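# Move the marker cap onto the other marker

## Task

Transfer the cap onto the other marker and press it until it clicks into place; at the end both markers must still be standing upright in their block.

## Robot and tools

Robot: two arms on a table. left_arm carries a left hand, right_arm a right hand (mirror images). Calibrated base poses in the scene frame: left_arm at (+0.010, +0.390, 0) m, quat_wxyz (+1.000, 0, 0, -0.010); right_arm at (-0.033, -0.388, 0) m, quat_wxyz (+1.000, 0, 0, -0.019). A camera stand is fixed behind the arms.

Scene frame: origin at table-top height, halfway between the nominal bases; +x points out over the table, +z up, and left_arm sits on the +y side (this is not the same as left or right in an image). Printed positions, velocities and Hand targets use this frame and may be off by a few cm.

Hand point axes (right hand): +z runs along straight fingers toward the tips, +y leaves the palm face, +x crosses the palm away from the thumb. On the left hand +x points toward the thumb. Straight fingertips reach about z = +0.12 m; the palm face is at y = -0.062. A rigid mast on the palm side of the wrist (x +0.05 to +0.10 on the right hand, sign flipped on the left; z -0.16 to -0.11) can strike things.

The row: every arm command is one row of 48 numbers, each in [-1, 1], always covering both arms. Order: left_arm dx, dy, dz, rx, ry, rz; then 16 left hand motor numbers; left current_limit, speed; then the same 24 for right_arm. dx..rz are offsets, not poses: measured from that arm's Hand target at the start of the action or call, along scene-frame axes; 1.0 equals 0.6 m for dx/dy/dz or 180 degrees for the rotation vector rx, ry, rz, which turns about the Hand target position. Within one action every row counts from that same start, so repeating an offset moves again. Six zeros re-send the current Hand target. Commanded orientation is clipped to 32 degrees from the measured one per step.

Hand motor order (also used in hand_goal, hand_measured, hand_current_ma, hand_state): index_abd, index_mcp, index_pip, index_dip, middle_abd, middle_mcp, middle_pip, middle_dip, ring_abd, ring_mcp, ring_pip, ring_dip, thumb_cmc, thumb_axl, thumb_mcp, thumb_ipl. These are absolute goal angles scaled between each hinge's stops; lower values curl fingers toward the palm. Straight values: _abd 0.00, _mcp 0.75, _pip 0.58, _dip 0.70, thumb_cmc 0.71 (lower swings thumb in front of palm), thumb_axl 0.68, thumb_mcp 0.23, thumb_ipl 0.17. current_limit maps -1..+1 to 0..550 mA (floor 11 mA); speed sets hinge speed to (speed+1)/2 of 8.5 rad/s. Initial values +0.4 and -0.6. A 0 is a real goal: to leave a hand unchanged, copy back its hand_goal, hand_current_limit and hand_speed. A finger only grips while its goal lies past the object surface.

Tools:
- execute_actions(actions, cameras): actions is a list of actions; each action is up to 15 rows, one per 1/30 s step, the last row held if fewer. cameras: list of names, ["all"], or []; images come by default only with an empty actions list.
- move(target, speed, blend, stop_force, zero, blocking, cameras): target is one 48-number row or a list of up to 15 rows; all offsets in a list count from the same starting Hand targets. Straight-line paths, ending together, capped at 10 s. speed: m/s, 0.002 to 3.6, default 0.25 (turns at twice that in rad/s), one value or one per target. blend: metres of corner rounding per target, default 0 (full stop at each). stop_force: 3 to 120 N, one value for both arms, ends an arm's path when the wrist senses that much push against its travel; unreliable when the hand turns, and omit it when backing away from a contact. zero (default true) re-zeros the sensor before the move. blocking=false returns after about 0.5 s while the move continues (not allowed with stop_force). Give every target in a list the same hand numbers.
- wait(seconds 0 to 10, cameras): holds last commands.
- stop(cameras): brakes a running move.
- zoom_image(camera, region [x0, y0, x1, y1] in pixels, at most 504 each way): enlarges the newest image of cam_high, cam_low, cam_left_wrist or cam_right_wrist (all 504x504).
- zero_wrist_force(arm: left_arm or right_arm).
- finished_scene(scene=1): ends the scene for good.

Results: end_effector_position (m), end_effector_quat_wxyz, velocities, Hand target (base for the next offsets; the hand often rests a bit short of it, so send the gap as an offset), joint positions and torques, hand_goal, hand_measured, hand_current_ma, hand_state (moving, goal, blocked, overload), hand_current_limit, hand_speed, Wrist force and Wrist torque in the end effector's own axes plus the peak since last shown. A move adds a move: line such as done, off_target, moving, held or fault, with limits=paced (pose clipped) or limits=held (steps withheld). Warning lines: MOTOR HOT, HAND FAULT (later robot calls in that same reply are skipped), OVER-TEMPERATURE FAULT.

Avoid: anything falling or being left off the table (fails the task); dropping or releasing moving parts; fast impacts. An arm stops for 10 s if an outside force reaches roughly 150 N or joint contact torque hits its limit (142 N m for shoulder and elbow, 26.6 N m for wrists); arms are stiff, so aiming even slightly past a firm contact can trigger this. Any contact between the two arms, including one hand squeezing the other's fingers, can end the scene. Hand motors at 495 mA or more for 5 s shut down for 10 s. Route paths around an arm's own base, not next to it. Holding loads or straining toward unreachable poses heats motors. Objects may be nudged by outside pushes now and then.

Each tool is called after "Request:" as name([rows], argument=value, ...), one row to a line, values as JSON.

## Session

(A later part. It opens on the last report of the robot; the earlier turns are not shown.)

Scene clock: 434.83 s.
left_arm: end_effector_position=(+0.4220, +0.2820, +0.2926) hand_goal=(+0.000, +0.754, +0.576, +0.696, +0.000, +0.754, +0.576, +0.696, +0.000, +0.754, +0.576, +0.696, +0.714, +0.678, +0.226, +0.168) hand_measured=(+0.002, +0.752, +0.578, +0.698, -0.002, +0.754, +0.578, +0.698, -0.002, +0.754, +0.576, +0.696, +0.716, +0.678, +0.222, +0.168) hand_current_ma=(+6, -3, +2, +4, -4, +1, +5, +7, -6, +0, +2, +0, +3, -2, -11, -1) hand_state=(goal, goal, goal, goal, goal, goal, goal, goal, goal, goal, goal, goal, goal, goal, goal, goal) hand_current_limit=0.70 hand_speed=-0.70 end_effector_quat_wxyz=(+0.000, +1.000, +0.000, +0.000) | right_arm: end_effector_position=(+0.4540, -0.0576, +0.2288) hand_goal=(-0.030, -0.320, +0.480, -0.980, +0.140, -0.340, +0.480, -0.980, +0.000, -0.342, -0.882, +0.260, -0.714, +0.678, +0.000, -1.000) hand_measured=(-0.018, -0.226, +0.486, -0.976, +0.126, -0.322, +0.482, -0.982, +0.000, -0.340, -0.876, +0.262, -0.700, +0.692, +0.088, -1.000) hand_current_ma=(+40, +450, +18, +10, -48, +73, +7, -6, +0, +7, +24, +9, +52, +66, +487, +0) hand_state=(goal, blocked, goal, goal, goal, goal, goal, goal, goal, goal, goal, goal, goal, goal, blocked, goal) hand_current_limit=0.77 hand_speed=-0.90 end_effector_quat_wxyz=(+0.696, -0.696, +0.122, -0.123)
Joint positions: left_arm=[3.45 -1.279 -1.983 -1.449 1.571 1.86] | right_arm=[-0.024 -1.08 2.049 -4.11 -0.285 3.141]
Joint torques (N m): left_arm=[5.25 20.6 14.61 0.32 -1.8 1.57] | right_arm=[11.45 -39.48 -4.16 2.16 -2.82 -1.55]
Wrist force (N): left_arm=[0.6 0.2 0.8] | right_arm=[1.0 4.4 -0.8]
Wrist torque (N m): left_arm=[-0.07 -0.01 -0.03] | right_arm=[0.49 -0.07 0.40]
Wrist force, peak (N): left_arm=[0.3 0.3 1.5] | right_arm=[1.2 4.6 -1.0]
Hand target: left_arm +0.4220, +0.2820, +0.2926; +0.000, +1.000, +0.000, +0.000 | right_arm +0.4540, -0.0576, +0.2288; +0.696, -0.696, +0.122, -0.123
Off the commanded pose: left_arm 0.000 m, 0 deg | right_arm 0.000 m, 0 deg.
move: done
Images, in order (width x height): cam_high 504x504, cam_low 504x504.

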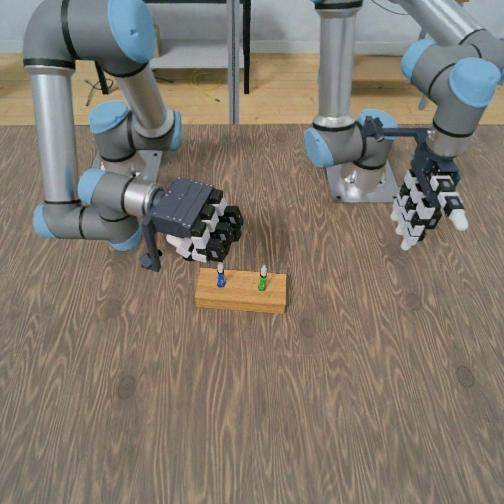

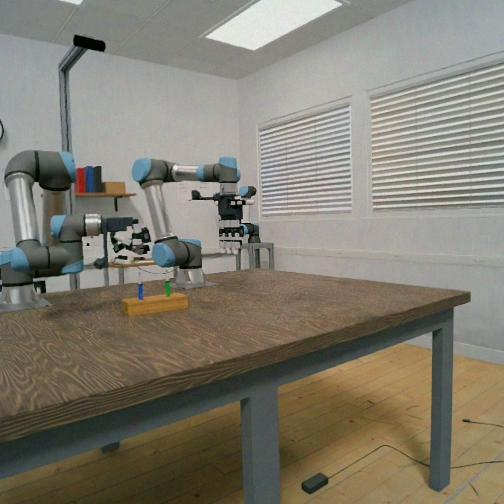

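Request:
move([
  [0,0,0,0,0,0, 0,0.754,0.576,0.696,0,0.754,0.576,0.696,0,0.754,0.576,0.696,0.714,0.678,0.226,0.168,0.7,-0.7, 0.0227,0.174,0.0,0,0,-0.1667, -0.03,-0.32,0.48,-0.98,0.14,-0.34,0.48,-0.98,0,-0.342,-0.882,0.26,-0.714,0.678,0.0,-1.0,0.77,-0.9],
  [0,0,0,0,0,0, 0,0.754,0.576,0.696,0,0.754,0.576,0.696,0,0.754,0.576,0.696,0.714,0.678,0.226,0.168,0.7,-0.7, 0.0227,0.174,-0.065,0,0,-0.1667, -0.03,-0.32,0.48,-0.98,0.14,-0.34,0.48,-0.98,0,-0.342,-0.882,0.26,-0.714,0.678,0.0,-1.0,0.77,-0.9],
], speed=[0.06,0.04], cameras=["all"])

Request:
zoom_image(camera="cam_right_wrist", region=[190, 20, 504, 300])

Request:
zoom_image(camera="cam_low", region=[110, 200, 220, 330])

Request:
zoom_image(camera="cam_high", region=[180, 180, 320, 320])

Scene clock: 449.10 s.
left_arm: end_effector_position=(+0.4220, +0.2820, +0.2926) hand_goal=(+0.000, +0.754, +0.576, +0.696, +0.000, +0.754, +0.576, +0.696, +0.000, +0.754, +0.576, +0.696, +0.714, +0.678, +0.226, +0.168) hand_measured=(+0.002, +0.752, +0.578, +0.698, -0.002, +0.754, +0.578, +0.698, -0.002, +0.754, +0.576, +0.696, +0.716, +0.678, +0.222, +0.168) hand_current_ma=(+6, -3, +2, +4, -4, +1, +5, +7, -6, +0, +2, +0, +3, -2, -11, -1) hand_state=(goal, goal, goal, goal, goal, goal, goal, goal, goal, goal, goal, goal, goal, goal, goal, goal) hand_current_limit=0.70 hand_speed=-0.70 end_effector_quat_wxyz=(+0.000, +1.000, +0.000, +0.000) | right_arm: end_effector_position=(+0.4676, +0.0468, +0.1899) hand_goal=(-0.030, -0.320, +0.480, -0.980, +0.140, -0.340, +0.480, -0.980, +0.000, -0.342, -0.882, +0.260, -0.714, +0.678, +0.000, -1.000) hand_measured=(-0.018, -0.226, +0.486, -0.976, +0.126, -0.322, +0.482, -0.982, +0.000, -0.340, -0.876, +0.262, -0.700, +0.692, +0.088, -1.000) hand_current_ma=(+40, +450, +18, +10, -48, +72, +7, -6, +0, +7, +24, +9, +52, +66, +487, +0) hand_state=(goal, blocked, goal, goal, goal, goal, goal, goal, goal, goal, goal, goal, goal, goal, blocked, goal) hand_current_limit=0.77 hand_speed=-0.90 end_effector_quat_wxyz=(+0.641, -0.641, +0.298, -0.299)
Joint positions: left_arm=[3.45 -1.279 -1.983 -1.449 1.571 1.86] | right_arm=[0.397 -1.005 2.086 -4.223 -1.23 3.141]
Joint torques (N m): left_arm=[5.2 20.95 15.88 0.32 -1.83 1.29] | right_arm=[11.78 -23.55 -0.71 -4.94 -3.11 0.62]
Wrist force (N): left_arm=[0.5 0.4 0.7] | right_arm=[1.1 4.8 -0.9]
Wrist torque (N m): left_arm=[-0.03 0.00 -0.04] | right_arm=[0.53 -0.09 0.44]
Wrist force, peak (N): left_arm=[0.7 0.3 0.9] | right_arm=[1.1 4.9 -1.1]
Hand target: left_arm +0.4220, +0.2820, +0.2926; +0.000, +1.000, +0.000, +0.000 | right_arm +0.4676, +0.0468, +0.1898; +0.641, -0.641, +0.298, -0.299
Off the commanded pose: left_arm 0.000 m, 0 deg | right_arm 0.000 m, 0 deg.
move: done

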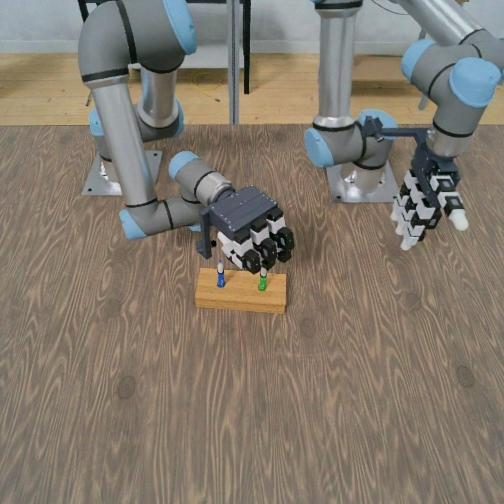

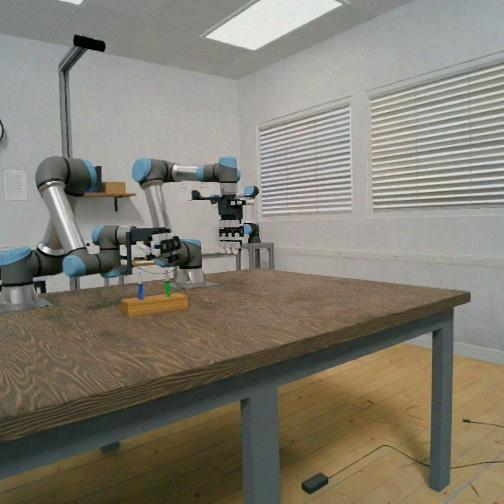

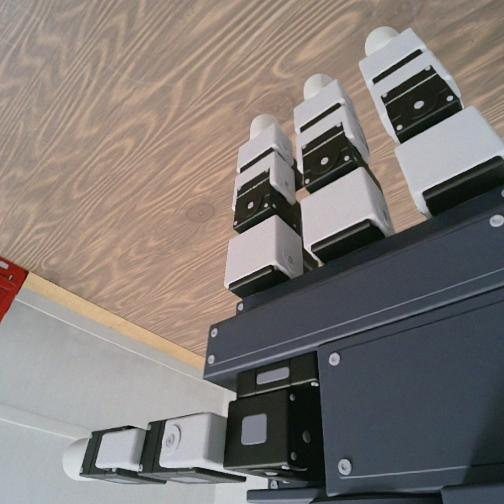

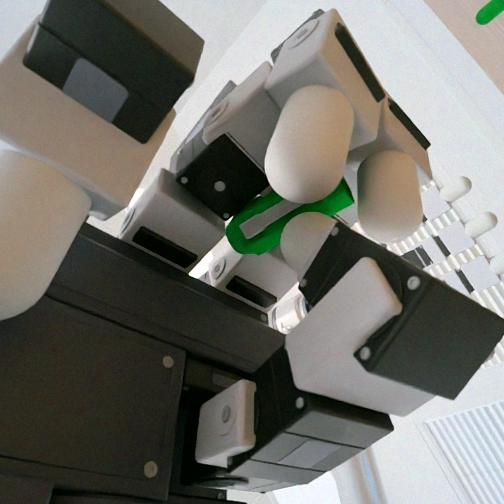

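Scaled by 1.605.

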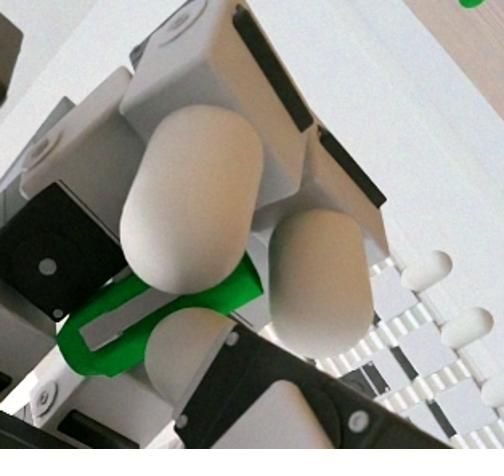

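Scaled by 3.877.

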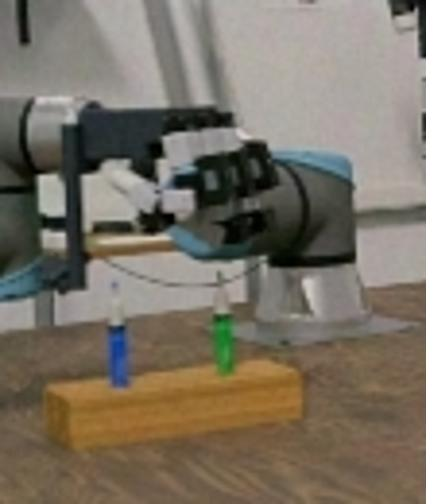

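Scaled by 3.600.

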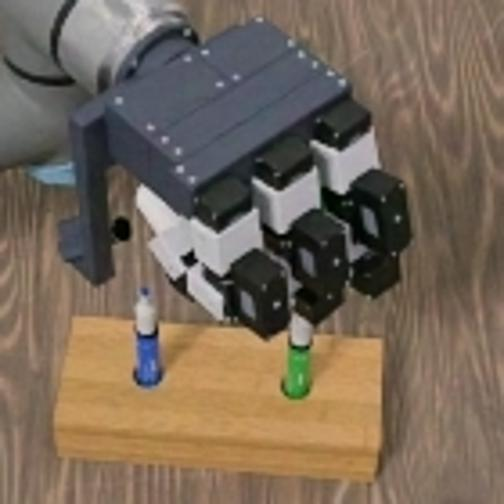

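Request:
move([
  [0,0,0,0,0,0, 0,0.754,0.576,0.696,0,0.754,0.576,0.696,0,0.754,0.576,0.696,0.714,0.678,0.226,0.168,0.7,-0.7, 0,0,-0.0467,0,0,0, -0.03,-0.32,0.48,-0.98,0.14,-0.34,0.48,-0.98,0,-0.342,-0.882,0.26,-0.714,0.678,0.0,-1.0,0.77,-0.9],
], speed=[0.04], stop_force=5, cameras=["all"])

Request:
zoom_image(camera="cam_right_wrist", region=[190, 20, 504, 300])

Request:
zoom_image(camera="cam_low", region=[110, 230, 220, 330])

Request:
zoom_image(camera="cam_high", region=[180, 180, 320, 320])

Scene clock: 451.93 s.
left_arm: end_effector_position=(+0.4220, +0.2820, +0.2926) hand_goal=(+0.000, +0.754, +0.576, +0.696, +0.000, +0.754, +0.576, +0.696, +0.000, +0.754, +0.576, +0.696, +0.714, +0.678, +0.226, +0.168) hand_measured=(+0.002, +0.752, +0.578, +0.698, -0.002, +0.754, +0.578, +0.698, -0.002, +0.754, +0.576, +0.696, +0.716, +0.678, +0.222, +0.168) hand_current_ma=(+6, -3, +2, +4, -4, +1, +5, +7, -6, +0, +2, +0, +3, -2, -11, -1) hand_state=(goal, goal, goal, goal, goal, goal, goal, goal, goal, goal, goal, goal, goal, goal, goal, goal) hand_current_limit=0.70 hand_speed=-0.70 end_effector_quat_wxyz=(+0.000, +1.000, +0.000, +0.000) | right_arm: end_effector_position=(+0.4676, +0.0468, +0.1617) hand_goal=(-0.030, -0.320, +0.480, -0.980, +0.140, -0.340, +0.480, -0.980, +0.000, -0.342, -0.882, +0.260, -0.714, +0.678, +0.000, -1.000) hand_measured=(-0.018, -0.226, +0.486, -0.976, +0.126, -0.322, +0.482, -0.982, +0.000, -0.340, -0.876, +0.262, -0.700, +0.692, +0.088, -1.000) hand_current_ma=(+40, +450, +18, +10, -48, +72, +7, -6, +0, +7, +24, +9, +52, +66, +487, +0) hand_state=(goal, blocked, goal, goal, goal, goal, goal, goal, goal, goal, goal, goal, goal, goal, blocked, goal) hand_current_limit=0.77 hand_speed=-0.90 end_effector_quat_wxyz=(+0.641, -0.641, +0.298, -0.299)
Joint positions: left_arm=[3.45 -1.279 -1.983 -1.449 1.571 1.86] | right_arm=[0.397 -0.937 2.086 -4.291 -1.23 3.141]
Joint torques (N m): left_arm=[6.56 20.83 15.99 0.76 -1.91 1.25] | right_arm=[8.96 -23.36 -20.12 -4.79 -2.57 0.94]
Wrist force (N): left_arm=[0.4 0.2 0.7] | right_arm=[1.1 4.8 -1.1]
Wrist torque (N m): left_arm=[-0.06 0.01 -0.04] | right_arm=[0.57 -0.08 0.45]
Wrist force, peak (N): left_arm=[0.7 0.2 1.0] | right_arm=[1.1 5.2 -1.0]
Hand target: left_arm +0.4220, +0.2820, +0.2926; +0.000, +1.000, +0.000, +0.000 | right_arm +0.4676, +0.0468, +0.1617; +0.641, -0.641, +0.298, -0.299
Off the commanded pose: left_arm 0.000 m, 0 deg | right_arm 0.000 m, 0 deg.
move: done

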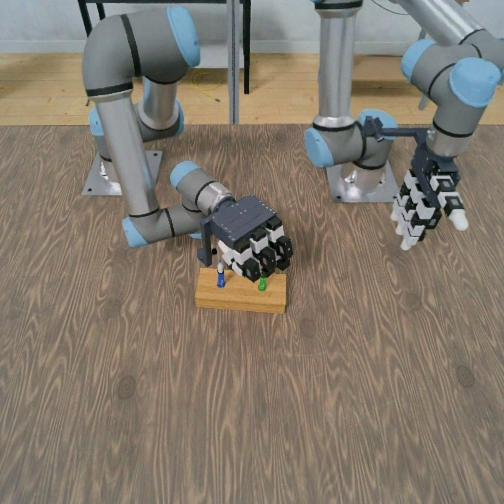

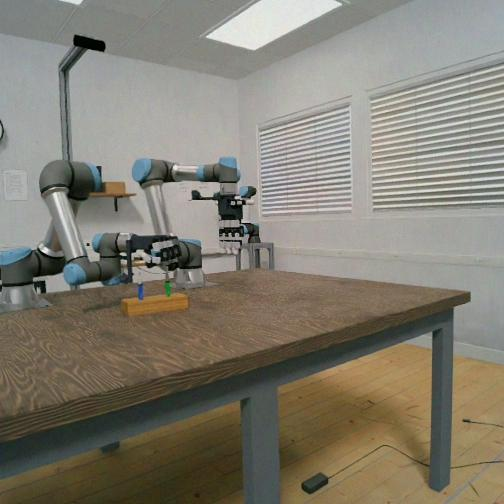

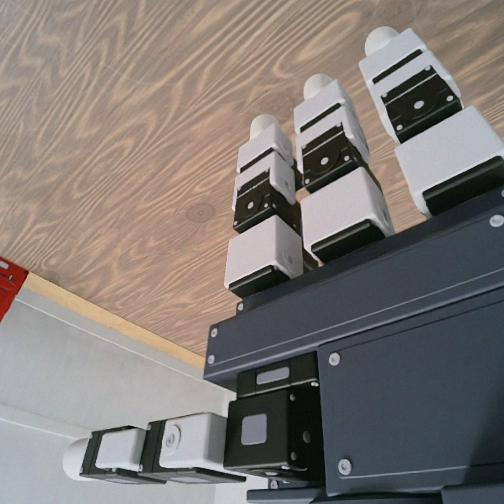

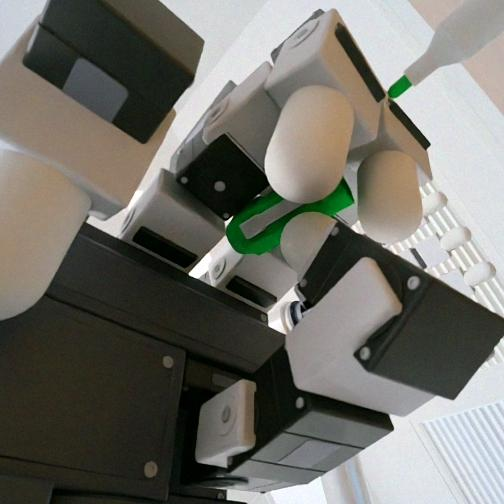

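Scaled by 1.605.

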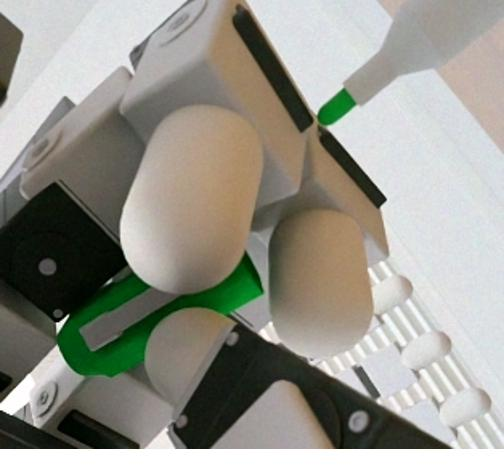

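Scaled by 4.582.

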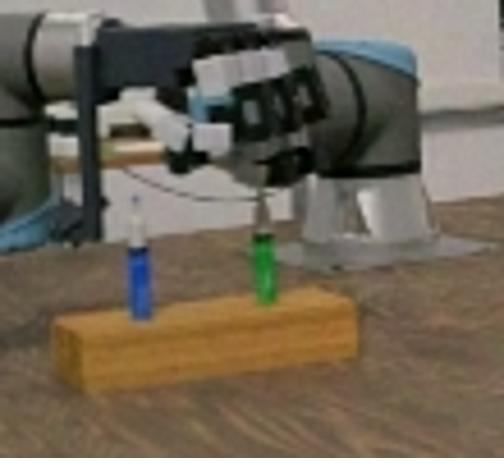

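Scaled by 3.600.

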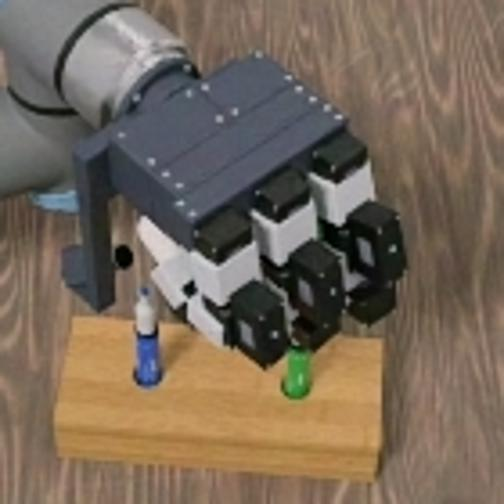

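Request:
move([
  [0,0,0,0,0,0, 0,0.754,0.576,0.696,0,0.754,0.576,0.696,0,0.754,0.576,0.696,0.714,0.678,0.226,0.168,0.7,-0.7, 0.0,0.0,0.0133,0,0,0, -0.03,-0.32,0.48,-0.98,0.14,-0.34,0.48,-0.98,0,-0.342,-0.882,0.26,-0.714,0.678,0.0,-1.0,0.77,-0.9],
  [0,0,0,0,0,0, 0,0.754,0.576,0.696,0,0.754,0.576,0.696,0,0.754,0.576,0.696,0.714,0.678,0.226,0.168,0.7,-0.7, 0.0213,-0.0083,0.0133,-0.0566,-0.0475,0, -0.03,-0.32,0.48,-0.98,0.14,-0.34,0.48,-0.98,0,-0.342,-0.882,0.26,-0.714,0.678,0.0,-1.0,0.77,-0.9],
], speed=[0.04,0.08], cameras=["all"])

Request:
zoom_image(camera="cam_right_wrist", region=[190, 0, 504, 280])

Request:
zoom_image(camera="cam_low", region=[110, 230, 220, 330])

Request:
zoom_image(camera="cam_high", region=[180, 180, 320, 320])

Scene clock: 469.87 s.
left_arm: end_effector_position=(+0.4220, +0.2820, +0.2926) hand_goal=(+0.000, +0.754, +0.576, +0.696, +0.000, +0.754, +0.576, +0.696, +0.000, +0.754, +0.576, +0.696, +0.714, +0.678, +0.226, +0.168) hand_measured=(+0.002, +0.752, +0.578, +0.698, -0.002, +0.754, +0.578, +0.698, -0.002, +0.754, +0.576, +0.696, +0.716, +0.678, +0.222, +0.168) hand_current_ma=(+6, -3, +2, +4, -4, +1, +5, +7, -6, +0, +2, +0, +3, -2, -11, -1) hand_state=(goal, goal, goal, goal, goal, goal, goal, goal, goal, goal, goal, goal, goal, goal, goal, goal) hand_current_limit=0.70 hand_speed=-0.70 end_effector_quat_wxyz=(+0.000, +1.000, +0.000, +0.000) | right_arm: end_effector_position=(+0.4804, +0.0418, +0.1697) hand_goal=(-0.030, -0.320, +0.480, -0.980, +0.140, -0.340, +0.480, -0.980, +0.000, -0.342, -0.882, +0.260, -0.714, +0.678, +0.000, -1.000) hand_measured=(-0.018, -0.226, +0.486, -0.976, +0.126, -0.322, +0.482, -0.982, +0.000, -0.340, -0.876, +0.262, -0.700, +0.692, +0.088, -1.000) hand_current_ma=(+40, +450, +18, +10, -48, +72, +7, -6, +0, +7, +24, +9, +52, +66, +487, +0) hand_state=(goal, blocked, goal, goal, goal, goal, goal, goal, goal, goal, goal, goal, goal, goal, blocked, goal) hand_current_limit=0.77 hand_speed=-0.90 end_effector_quat_wxyz=(-0.602, +0.671, -0.222, +0.371)
Joint positions: left_arm=[3.45 -1.279 -1.983 -1.449 1.571 1.86] | right_arm=[0.42 -0.956 2.067 -4.253 -1.254 2.909]
Joint torques (N m): left_arm=[5.93 19.66 15.58 1.01 -1.78 1.27] | right_arm=[11.52 -23.75 -21.34 0.94 -2.98 -1.52]
Wrist force (N): left_arm=[0.5 0.3 1.0] | right_arm=[0.8 4.8 -0.9]
Wrist torque (N m): left_arm=[-0.06 0.00 -0.03] | right_arm=[0.51 -0.10 0.51]
Wrist force, peak (N): left_arm=[1.0 0.1 0.9] | right_arm=[0.9 5.2 -1.0]
Hand target: left_arm +0.4220, +0.2820, +0.2926; +0.000, +1.000, +0.000, +0.000 | right_arm +0.4804, +0.0418, +0.1697; -0.602, +0.671, -0.222, +0.371
Off the commanded pose: left_arm 0.000 m, 0 deg | right_arm 0.000 m, 0 deg.
move: done

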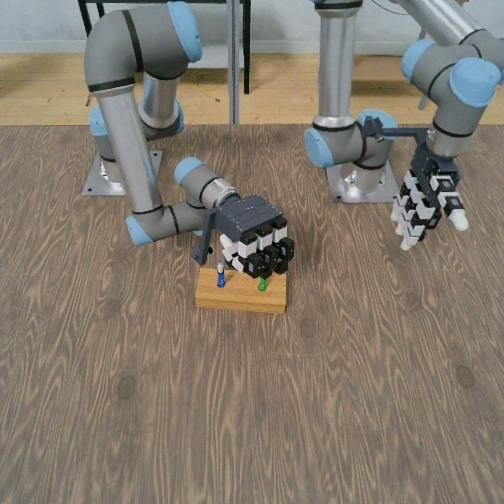

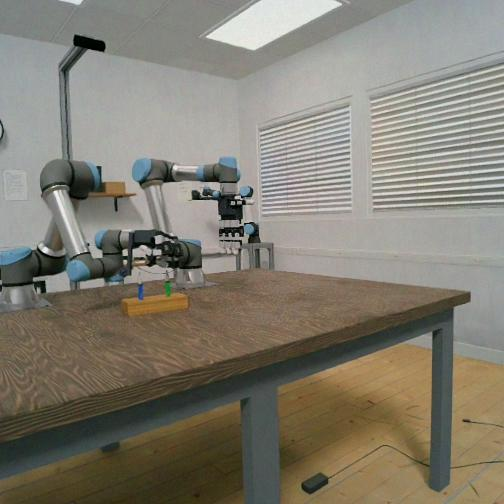

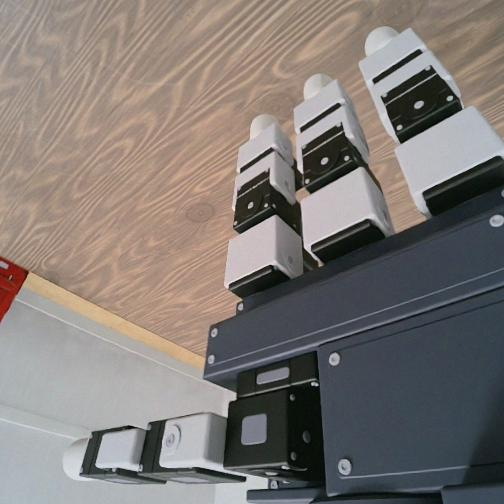

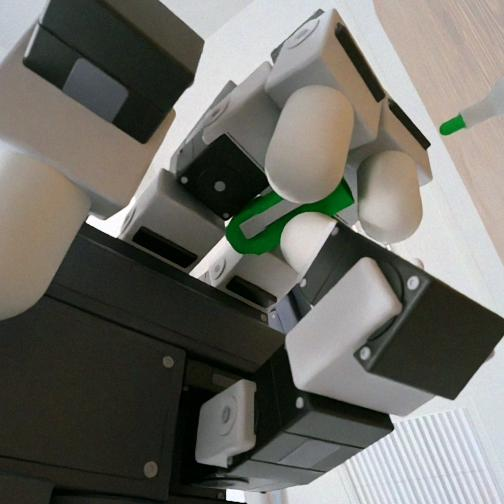

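Scaled by 1.605.

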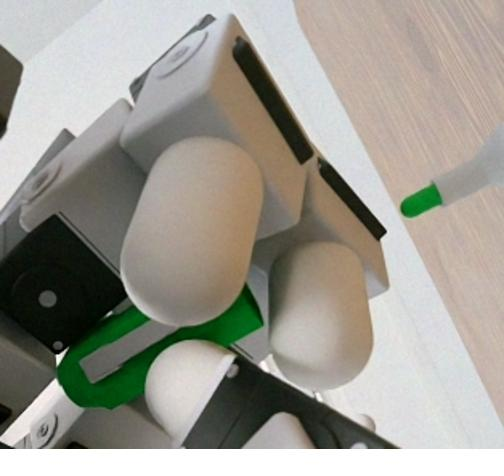

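Scaled by 4.582.

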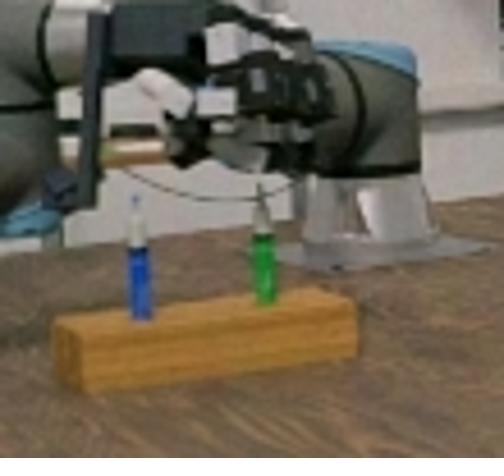

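Scaled by 3.600.

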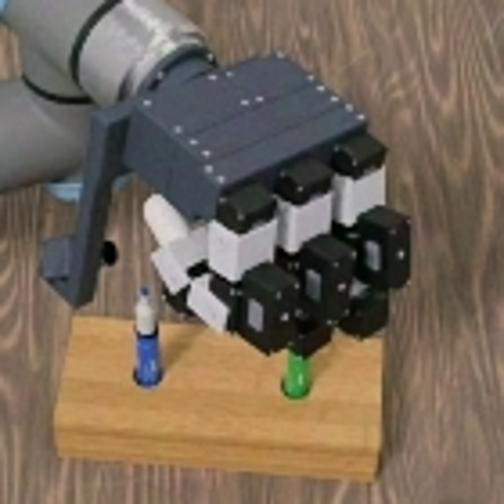

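Request:
move([
  [0,0,0,0,0,0, 0,0.754,0.576,0.696,0,0.754,0.576,0.696,0,0.754,0.576,0.696,0.714,0.678,0.226,0.168,0.7,-0.7, 0,0,-0.0417,0,0,0, -0.03,-0.32,0.48,-0.98,0.14,-0.34,0.48,-0.98,0,-0.342,-0.882,0.26,-0.714,0.678,0.0,-1.0,0.77,-0.9],
], speed=[0.03], stop_force=4, cameras=["cam_right_wrist","cam_low","cam_high"])

Request:
zoom_image(camera="cam_right_wrist", region=[190, 0, 504, 280])

Request:
zoom_image(camera="cam_low", region=[110, 230, 220, 330])

Scene clock: 473.57 s.
left_arm: end_effector_position=(+0.4220, +0.2820, +0.2926) hand_goal=(+0.000, +0.754, +0.576, +0.696, +0.000, +0.754, +0.576, +0.696, +0.000, +0.754, +0.576, +0.696, +0.714, +0.678, +0.226, +0.168) hand_measured=(+0.002, +0.752, +0.578, +0.698, -0.002, +0.754, +0.578, +0.698, -0.002, +0.754, +0.576, +0.696, +0.716, +0.678, +0.222, +0.168) hand_current_ma=(+6, -3, +2, +4, -4, +1, +5, +7, -6, +0, +2, +0, +3, -2, -11, -1) hand_state=(goal, goal, goal, goal, goal, goal, goal, goal, goal, goal, goal, goal, goal, goal, goal, goal) hand_current_limit=0.70 hand_speed=-0.70 end_effector_quat_wxyz=(+0.000, +1.000, +0.000, +0.000) | right_arm: end_effector_position=(+0.4804, +0.0418, +0.1447) hand_goal=(-0.030, -0.320, +0.480, -0.980, +0.140, -0.340, +0.480, -0.980, +0.000, -0.342, -0.882, +0.260, -0.714, +0.678, +0.000, -1.000) hand_measured=(-0.018, -0.226, +0.486, -0.976, +0.126, -0.322, +0.482, -0.982, +0.000, -0.340, -0.876, +0.262, -0.700, +0.692, +0.088, -1.000) hand_current_ma=(+40, +450, +17, +10, -48, +72, +7, -6, +0, +7, +24, +9, +52, +66, +487, +0) hand_state=(goal, blocked, goal, goal, goal, goal, goal, goal, goal, goal, goal, goal, goal, goal, blocked, goal) hand_current_limit=0.77 hand_speed=-0.90 end_effector_quat_wxyz=(-0.602, +0.671, -0.222, +0.371)
Joint positions: left_arm=[3.45 -1.279 -1.983 -1.449 1.571 1.86] | right_arm=[0.42 -0.895 2.065 -4.311 -1.254 2.909]
Joint torques (N m): left_arm=[6.02 18.82 16.3 1.32 -1.81 1.33] | right_arm=[11.26 -24.31 -19.77 -4.83 -3.12 0.6]
Wrist force (N): left_arm=[0.5 0.3 0.6] | right_arm=[0.3 4.5 -0.5]
Wrist torque (N m): left_arm=[-0.03 0.00 -0.04] | right_arm=[0.47 -0.03 0.48]
Wrist force, peak (N): left_arm=[0.8 0.3 0.9] | right_arm=[0.6 5.0 -0.9]
Hand target: left_arm +0.4220, +0.2820, +0.2926; +0.000, +1.000, +0.000, +0.000 | right_arm +0.4804, +0.0418, +0.1447; -0.602, +0.671, -0.222, +0.371
Off the commanded pose: left_arm 0.000 m, 0 deg | right_arm 0.000 m, 0 deg.
move: done
Images, in order (width x height): cam_high 504x504, cam_low 504x504, cam_right_wrist 504x504.

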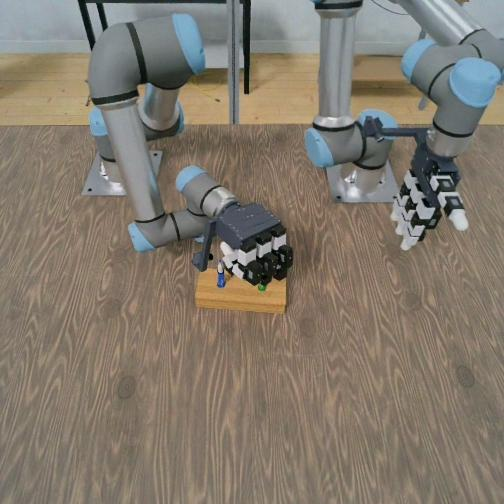

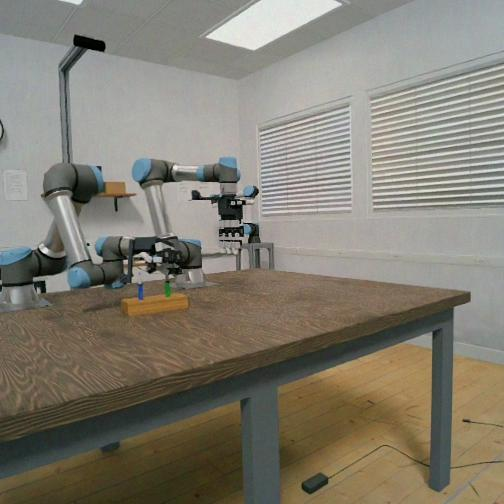

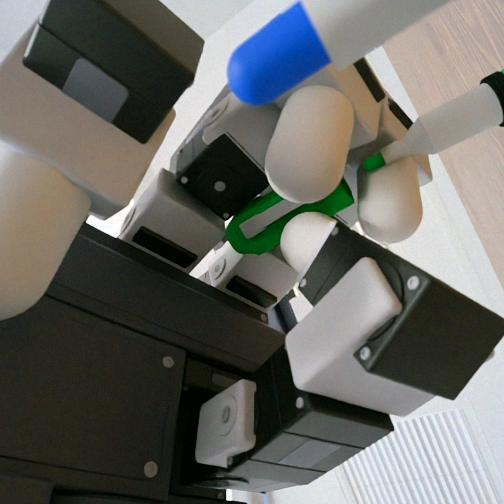

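Scaled by 1.605.

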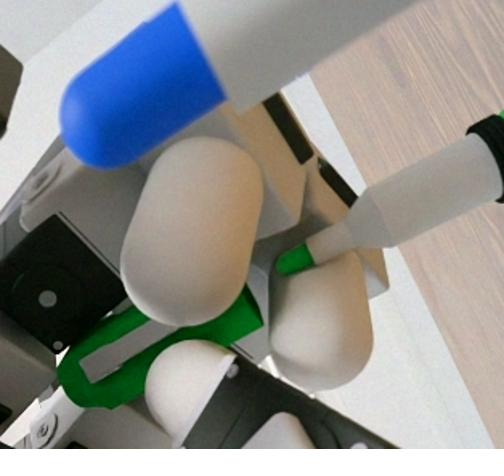

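Scaled by 4.582.

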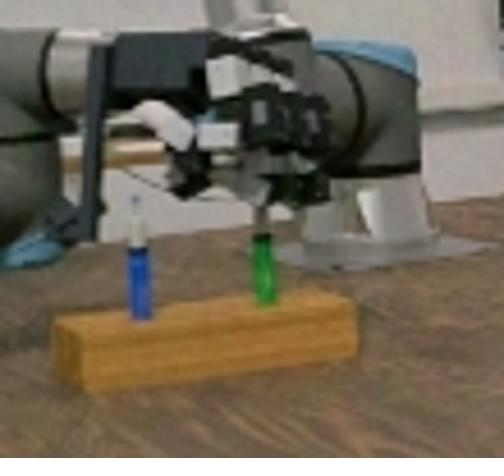

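Request:
zoom_image(camera="cam_right_wrist", region=[280, 120, 440, 260])

Scaled by 3.150.

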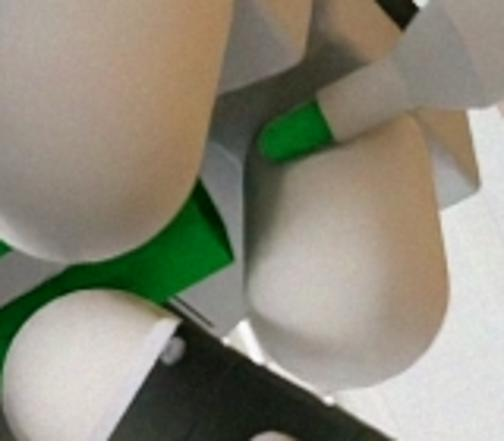

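Request:
zoom_image(camera="cam_right_wrist", region=[320, 165, 370, 215])

Request:
zoom_image(camera="cam_right_wrist", region=[210, 165, 370, 265])

Scaled by 10.080.

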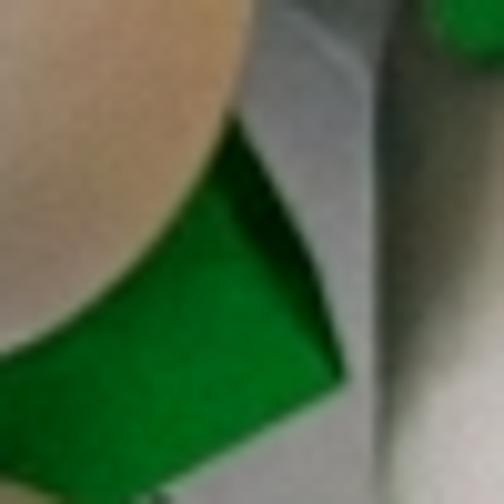

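Scaled by 3.150.

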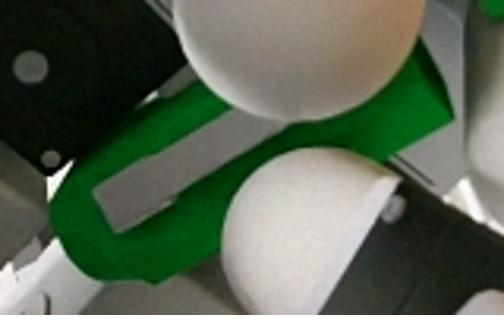

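Request:
move([
  [0,0,0,0,0,0, 0,0.754,0.576,0.696,0,0.754,0.576,0.696,0,0.754,0.576,0.696,0.714,0.678,0.226,0.168,0.7,-0.7, -0.0007,-0.0085,0.0,0,0,-0.0556, -0.03,-0.32,0.48,-0.98,0.14,-0.34,0.48,-0.98,0,-0.342,-0.882,0.26,-0.714,0.678,0.0,-1.0,0.77,-0.9],
], speed=[0.05], cameras=["cam_right_wrist","cam_low","cam_high"])

Request:
zoom_image(camera="cam_right_wrist", region=[280, 100, 440, 260])

Request:
zoom_image(camera="cam_low", region=[130, 250, 190, 310])

Request:
zoom_image(camera="cam_high", region=[190, 200, 310, 320])

Scene clock: 483.83 s.
left_arm: end_effector_position=(+0.4220, +0.2820, +0.2926) hand_goal=(+0.000, +0.754, +0.576, +0.696, +0.000, +0.754, +0.576, +0.696, +0.000, +0.754, +0.576, +0.696, +0.714, +0.678, +0.226, +0.168) hand_measured=(+0.002, +0.752, +0.578, +0.698, -0.002, +0.754, +0.578, +0.698, -0.002, +0.754, +0.576, +0.696, +0.716, +0.678, +0.222, +0.168) hand_current_ma=(+6, -3, +2, +4, -4, +1, +5, +7, -6, +0, +2, +0, +3, -2, -11, -1) hand_state=(goal, goal, goal, goal, goal, goal, goal, goal, goal, goal, goal, goal, goal, goal, goal, goal) hand_current_limit=0.70 hand_speed=-0.70 end_effector_quat_wxyz=(+0.000, +1.000, +0.000, +0.000) | right_arm: end_effector_position=(+0.4800, +0.0367, +0.1447) hand_goal=(-0.030, -0.320, +0.480, -0.980, +0.140, -0.340, +0.480, -0.980, +0.000, -0.342, -0.882, +0.260, -0.714, +0.678, +0.000, -1.000) hand_measured=(-0.018, -0.226, +0.486, -0.976, +0.126, -0.322, +0.482, -0.982, +0.000, -0.340, -0.876, +0.262, -0.700, +0.692, +0.088, -1.000) hand_current_ma=(+40, +450, +17, +10, -48, +72, +7, -6, +0, +7, +25, +9, +52, +66, +487, +0) hand_state=(goal, blocked, goal, goal, goal, goal, goal, goal, goal, goal, goal, goal, goal, goal, blocked, goal) hand_current_limit=0.77 hand_speed=-0.90 end_effector_quat_wxyz=(-0.567, +0.649, -0.280, +0.422)
Joint positions: left_arm=[3.45 -1.279 -1.983 -1.449 1.571 1.86] | right_arm=[0.503 -0.894 2.063 -4.31 -1.511 2.909]
Joint torques (N m): left_arm=[5.12 19.53 16.59 1.3 -1.83 1.23] | right_arm=[10.55 -24.66 -20.45 0.69 -2.88 -0.23]
Wrist force (N): left_arm=[0.5 0.1 0.5] | right_arm=[0.3 4.7 -0.8]
Wrist torque (N m): left_arm=[-0.05 0.00 -0.03] | right_arm=[0.53 -0.05 0.49]
Wrist force, peak (N): left_arm=[0.8 0.4 0.9] | right_arm=[0.5 4.9 -0.7]
Hand target: left_arm +0.4220, +0.2820, +0.2926; +0.000, +1.000, +0.000, +0.000 | right_arm +0.4800, +0.0367, +0.1447; -0.567, +0.649, -0.280, +0.422
Off the commanded pose: left_arm 0.000 m, 0 deg | right_arm 0.000 m, 0 deg.
move: done
Images, in order (width x height): cam_high 504x504, cam_low 504x504, cam_right_wrist 504x504.

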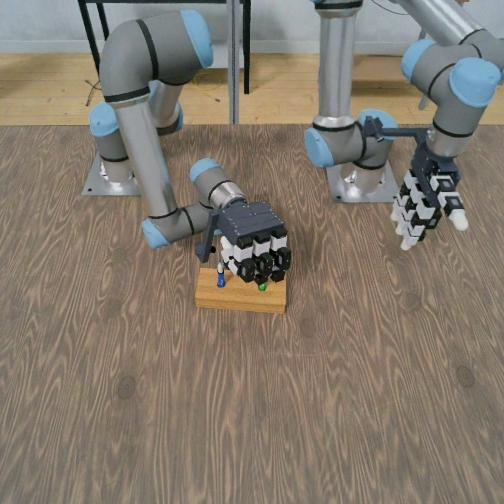

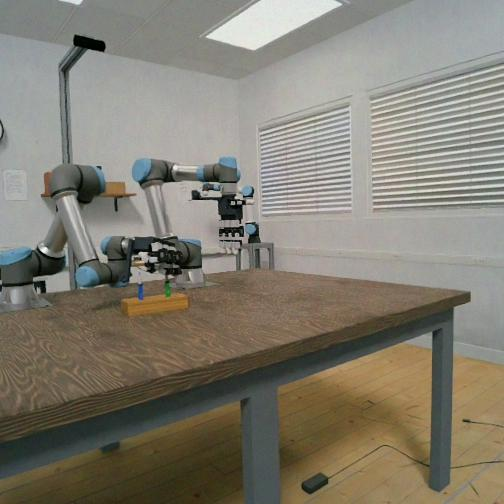

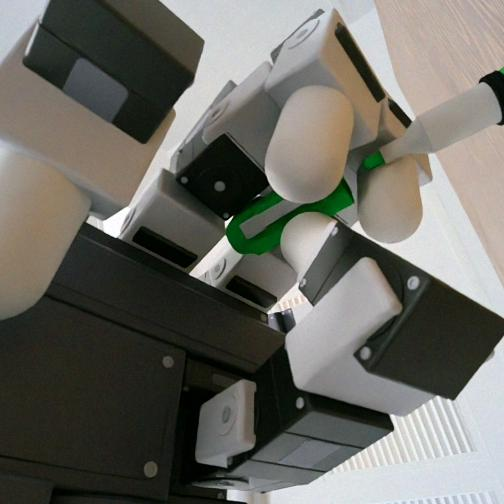

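Scaled by 3.150.

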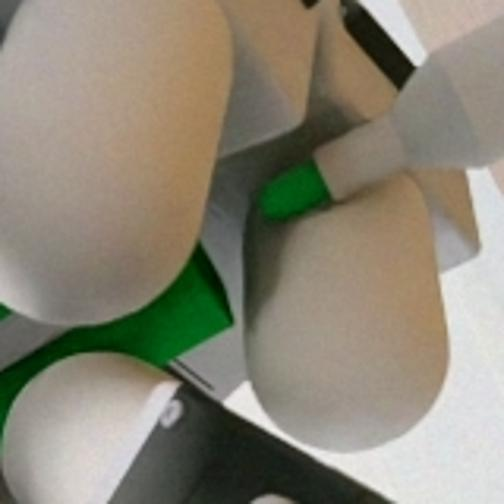

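Scaled by 8.400.

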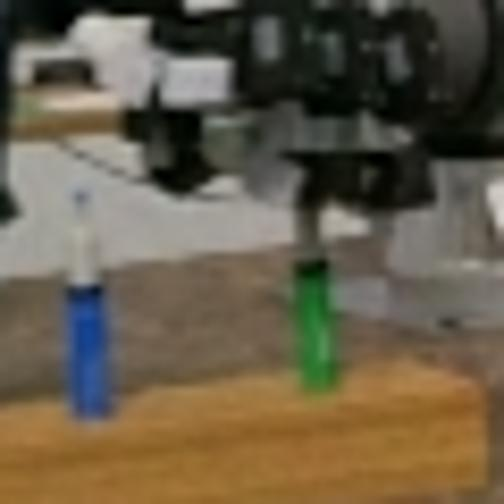

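Scaled by 4.200.

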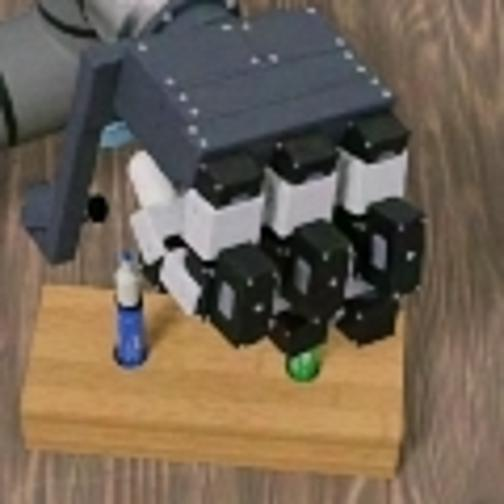

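Request:
move([
  [0,0,0,0,0,0, 0,0.754,0.576,0.696,0,0.754,0.576,0.696,0,0.754,0.576,0.696,0.714,0.678,0.226,0.168,0.7,-0.7, 0,0,-0.0117,0,0,0, -0.03,-0.32,0.48,-0.98,0.14,-0.34,0.48,-0.98,0,-0.342,-0.882,0.26,-0.714,0.678,0.0,-1.0,0.77,-0.9],
], speed=[0.02], stop_force=3, cameras=["cam_right_wrist","cam_high"])

Request:
zoom_image(camera="cam_right_wrist", region=[280, 100, 440, 260])

Scene clock: 485.80 s.
left_arm: end_effector_position=(+0.4220, +0.2820, +0.2926) hand_goal=(+0.000, +0.754, +0.576, +0.696, +0.000, +0.754, +0.576, +0.696, +0.000, +0.754, +0.576, +0.696, +0.714, +0.678, +0.226, +0.168) hand_measured=(+0.002, +0.752, +0.578, +0.698, -0.002, +0.754, +0.578, +0.698, -0.002, +0.754, +0.576, +0.696, +0.716, +0.678, +0.222, +0.168) hand_current_ma=(+6, -3, +2, +4, -4, +1, +5, +7, -6, +0, +2, +0, +3, -2, -11, -1) hand_state=(goal, goal, goal, goal, goal, goal, goal, goal, goal, goal, goal, goal, goal, goal, goal, goal) hand_current_limit=0.70 hand_speed=-0.70 end_effector_quat_wxyz=(+0.000, +1.000, +0.000, +0.000) | right_arm: end_effector_position=(+0.4800, +0.0367, +0.1377) hand_goal=(-0.030, -0.320, +0.480, -0.980, +0.140, -0.340, +0.480, -0.980, +0.000, -0.342, -0.882, +0.260, -0.714, +0.678, +0.000, -1.000) hand_measured=(-0.018, -0.226, +0.486, -0.976, +0.126, -0.322, +0.482, -0.982, +0.000, -0.340, -0.876, +0.262, -0.700, +0.692, +0.088, -1.000) hand_current_ma=(+40, +450, +17, +10, -48, +72, +7, -6, +0, +7, +25, +9, +52, +66, +487, +0) hand_state=(goal, blocked, goal, goal, goal, goal, goal, goal, goal, goal, goal, goal, goal, goal, blocked, goal) hand_current_limit=0.77 hand_speed=-0.90 end_effector_quat_wxyz=(-0.567, +0.649, -0.280, +0.422)
Joint positions: left_arm=[3.45 -1.279 -1.983 -1.449 1.571 1.86] | right_arm=[0.503 -0.877 2.061 -4.326 -1.512 2.909]
Joint torques (N m): left_arm=[5.17 19.01 17.19 1.48 -1.77 1.31] | right_arm=[11.66 -24.68 -19.67 -4.8 -3 -1.06]
Wrist force (N): left_arm=[0.6 0.2 0.8] | right_arm=[0.4 4.2 -0.9]
Wrist torque (N m): left_arm=[-0.07 0.00 -0.02] | right_arm=[0.48 -0.06 0.49]
Wrist force, peak (N): left_arm=[0.8 0.0 0.9] | right_arm=[0.6 4.9 -0.9]
Hand target: left_arm +0.4220, +0.2820, +0.2926; +0.000, +1.000, +0.000, +0.000 | right_arm +0.4800, +0.0367, +0.1377; -0.567, +0.649, -0.280, +0.422
Off the commanded pose: left_arm 0.000 m, 0 deg | right_arm 0.000 m, 0 deg.
move: done
Images, in order (width x height): cam_high 504x504, cam_right_wrist 504x504.

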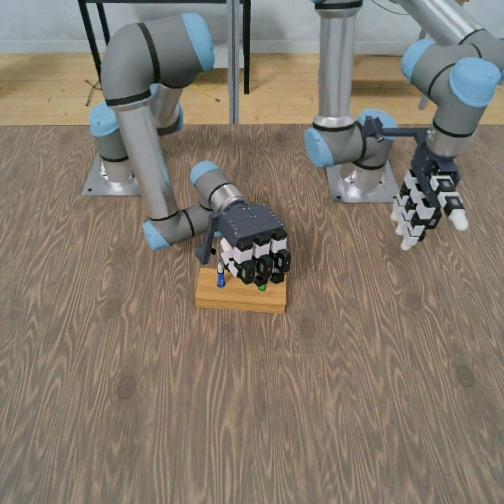

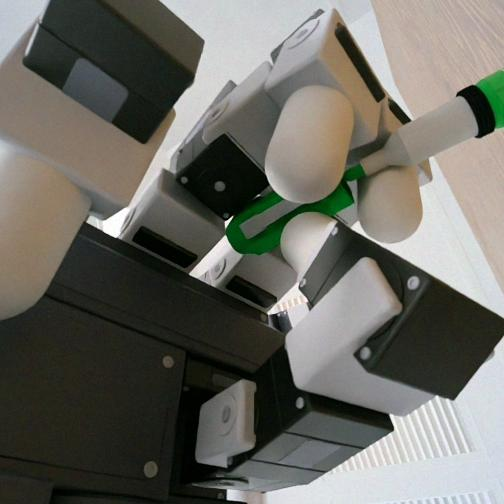

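Scaled by 3.150.

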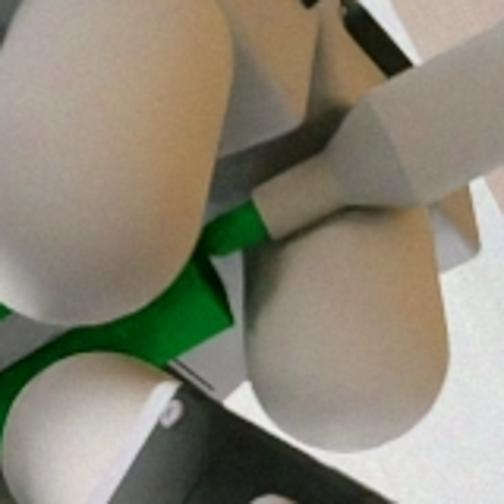

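Request:
move([
  [0,0,0,0,0,0, 0,0.754,0.576,0.696,0,0.754,0.576,0.696,0,0.754,0.576,0.696,0.714,0.678,0.226,0.168,0.7,-0.7, 0,0,-0.0067,0,0,0, -0.03,-0.32,0.48,-0.98,0.14,-0.34,0.48,-0.98,0,-0.342,-0.882,0.26,-0.714,0.678,0.0,-1.0,0.77,-0.9],
], speed=[0.015], stop_force=3, cameras=["cam_right_wrist","cam_low"])

Request:
zoom_image(camera="cam_right_wrist", region=[280, 100, 440, 260])

Request:
zoom_image(camera="cam_low", region=[130, 250, 190, 310])

Scene clock: 488.43 s.
left_arm: end_effector_position=(+0.4220, +0.2820, +0.2926) hand_goal=(+0.000, +0.754, +0.576, +0.696, +0.000, +0.754, +0.576, +0.696, +0.000, +0.754, +0.576, +0.696, +0.714, +0.678, +0.226, +0.168) hand_measured=(+0.002, +0.752, +0.578, +0.698, -0.002, +0.754, +0.578, +0.698, -0.002, +0.754, +0.576, +0.696, +0.716, +0.678, +0.222, +0.168) hand_current_ma=(+6, -3, +2, +4, -4, +1, +5, +7, -6, +0, +2, +0, +3, -2, -11, -1) hand_state=(goal, goal, goal, goal, goal, goal, goal, goal, goal, goal, goal, goal, goal, goal, goal, goal) hand_current_limit=0.70 hand_speed=-0.70 end_effector_quat_wxyz=(+0.000, +1.000, +0.000, +0.000) | right_arm: end_effector_position=(+0.4800, +0.0367, +0.1337) hand_goal=(-0.030, -0.320, +0.480, -0.980, +0.140, -0.340, +0.480, -0.980, +0.000, -0.342, -0.882, +0.260, -0.714, +0.678, +0.000, -1.000) hand_measured=(-0.018, -0.226, +0.486, -0.978, +0.126, -0.322, +0.482, -0.982, +0.000, -0.340, -0.876, +0.262, -0.700, +0.692, +0.088, -1.000) hand_current_ma=(+40, +450, +17, +10, -48, +72, +7, -6, +0, +7, +24, +9, +52, +66, +487, +0) hand_state=(goal, blocked, goal, goal, goal, goal, goal, goal, goal, goal, goal, goal, goal, goal, blocked, goal) hand_current_limit=0.77 hand_speed=-0.90 end_effector_quat_wxyz=(-0.567, +0.649, -0.280, +0.422)
Joint positions: left_arm=[3.45 -1.279 -1.983 -1.449 1.571 1.86] | right_arm=[0.503 -0.867 2.06 -4.334 -1.512 2.909]
Joint torques (N m): left_arm=[5.08 19.45 16.6 1.63 -1.69 1.21] | right_arm=[11.98 -24.42 -20.46 -4.76 -2.95 -0.54]
Wrist force (N): left_arm=[0.5 0.3 0.6] | right_arm=[0.4 4.5 -1.0]
Wrist torque (N m): left_arm=[-0.03 0.00 -0.04] | right_arm=[0.51 -0.05 0.48]
Wrist force, peak (N): left_arm=[0.7 0.3 0.9] | right_arm=[0.2 4.8 -1.1]
Hand target: left_arm +0.4220, +0.2820, +0.2926; +0.000, +1.000, +0.000, +0.000 | right_arm +0.4800, +0.0367, +0.1337; -0.567, +0.649, -0.280, +0.422
Off the commanded pose: left_arm 0.000 m, 0 deg | right_arm 0.000 m, 0 deg.
move: done
Images, in order (width x height): cam_low 504x504, cam_right_wrist 504x504.

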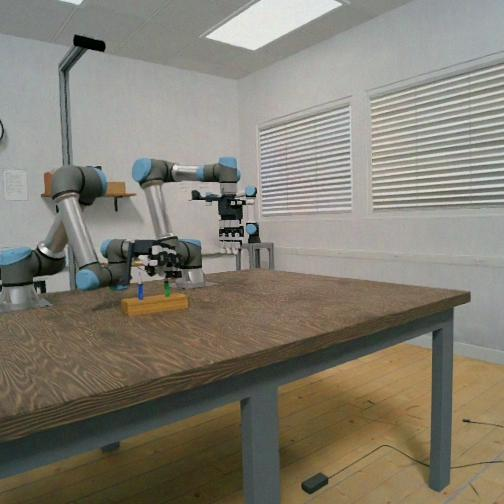

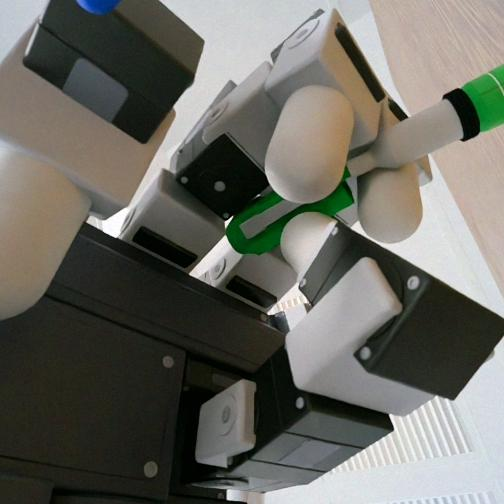

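Scaled by 3.150.

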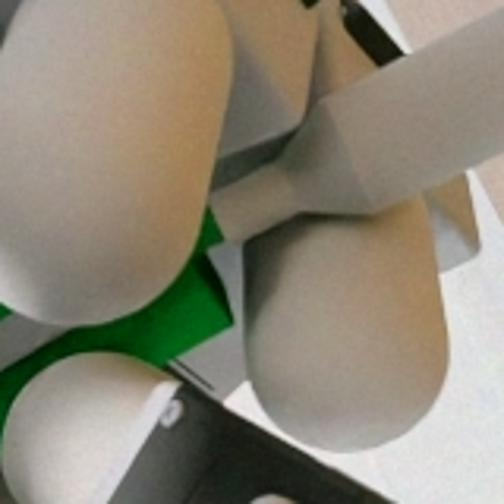

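Scaled by 8.400.

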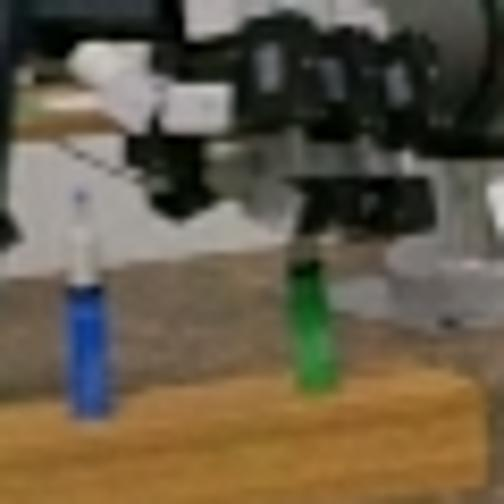

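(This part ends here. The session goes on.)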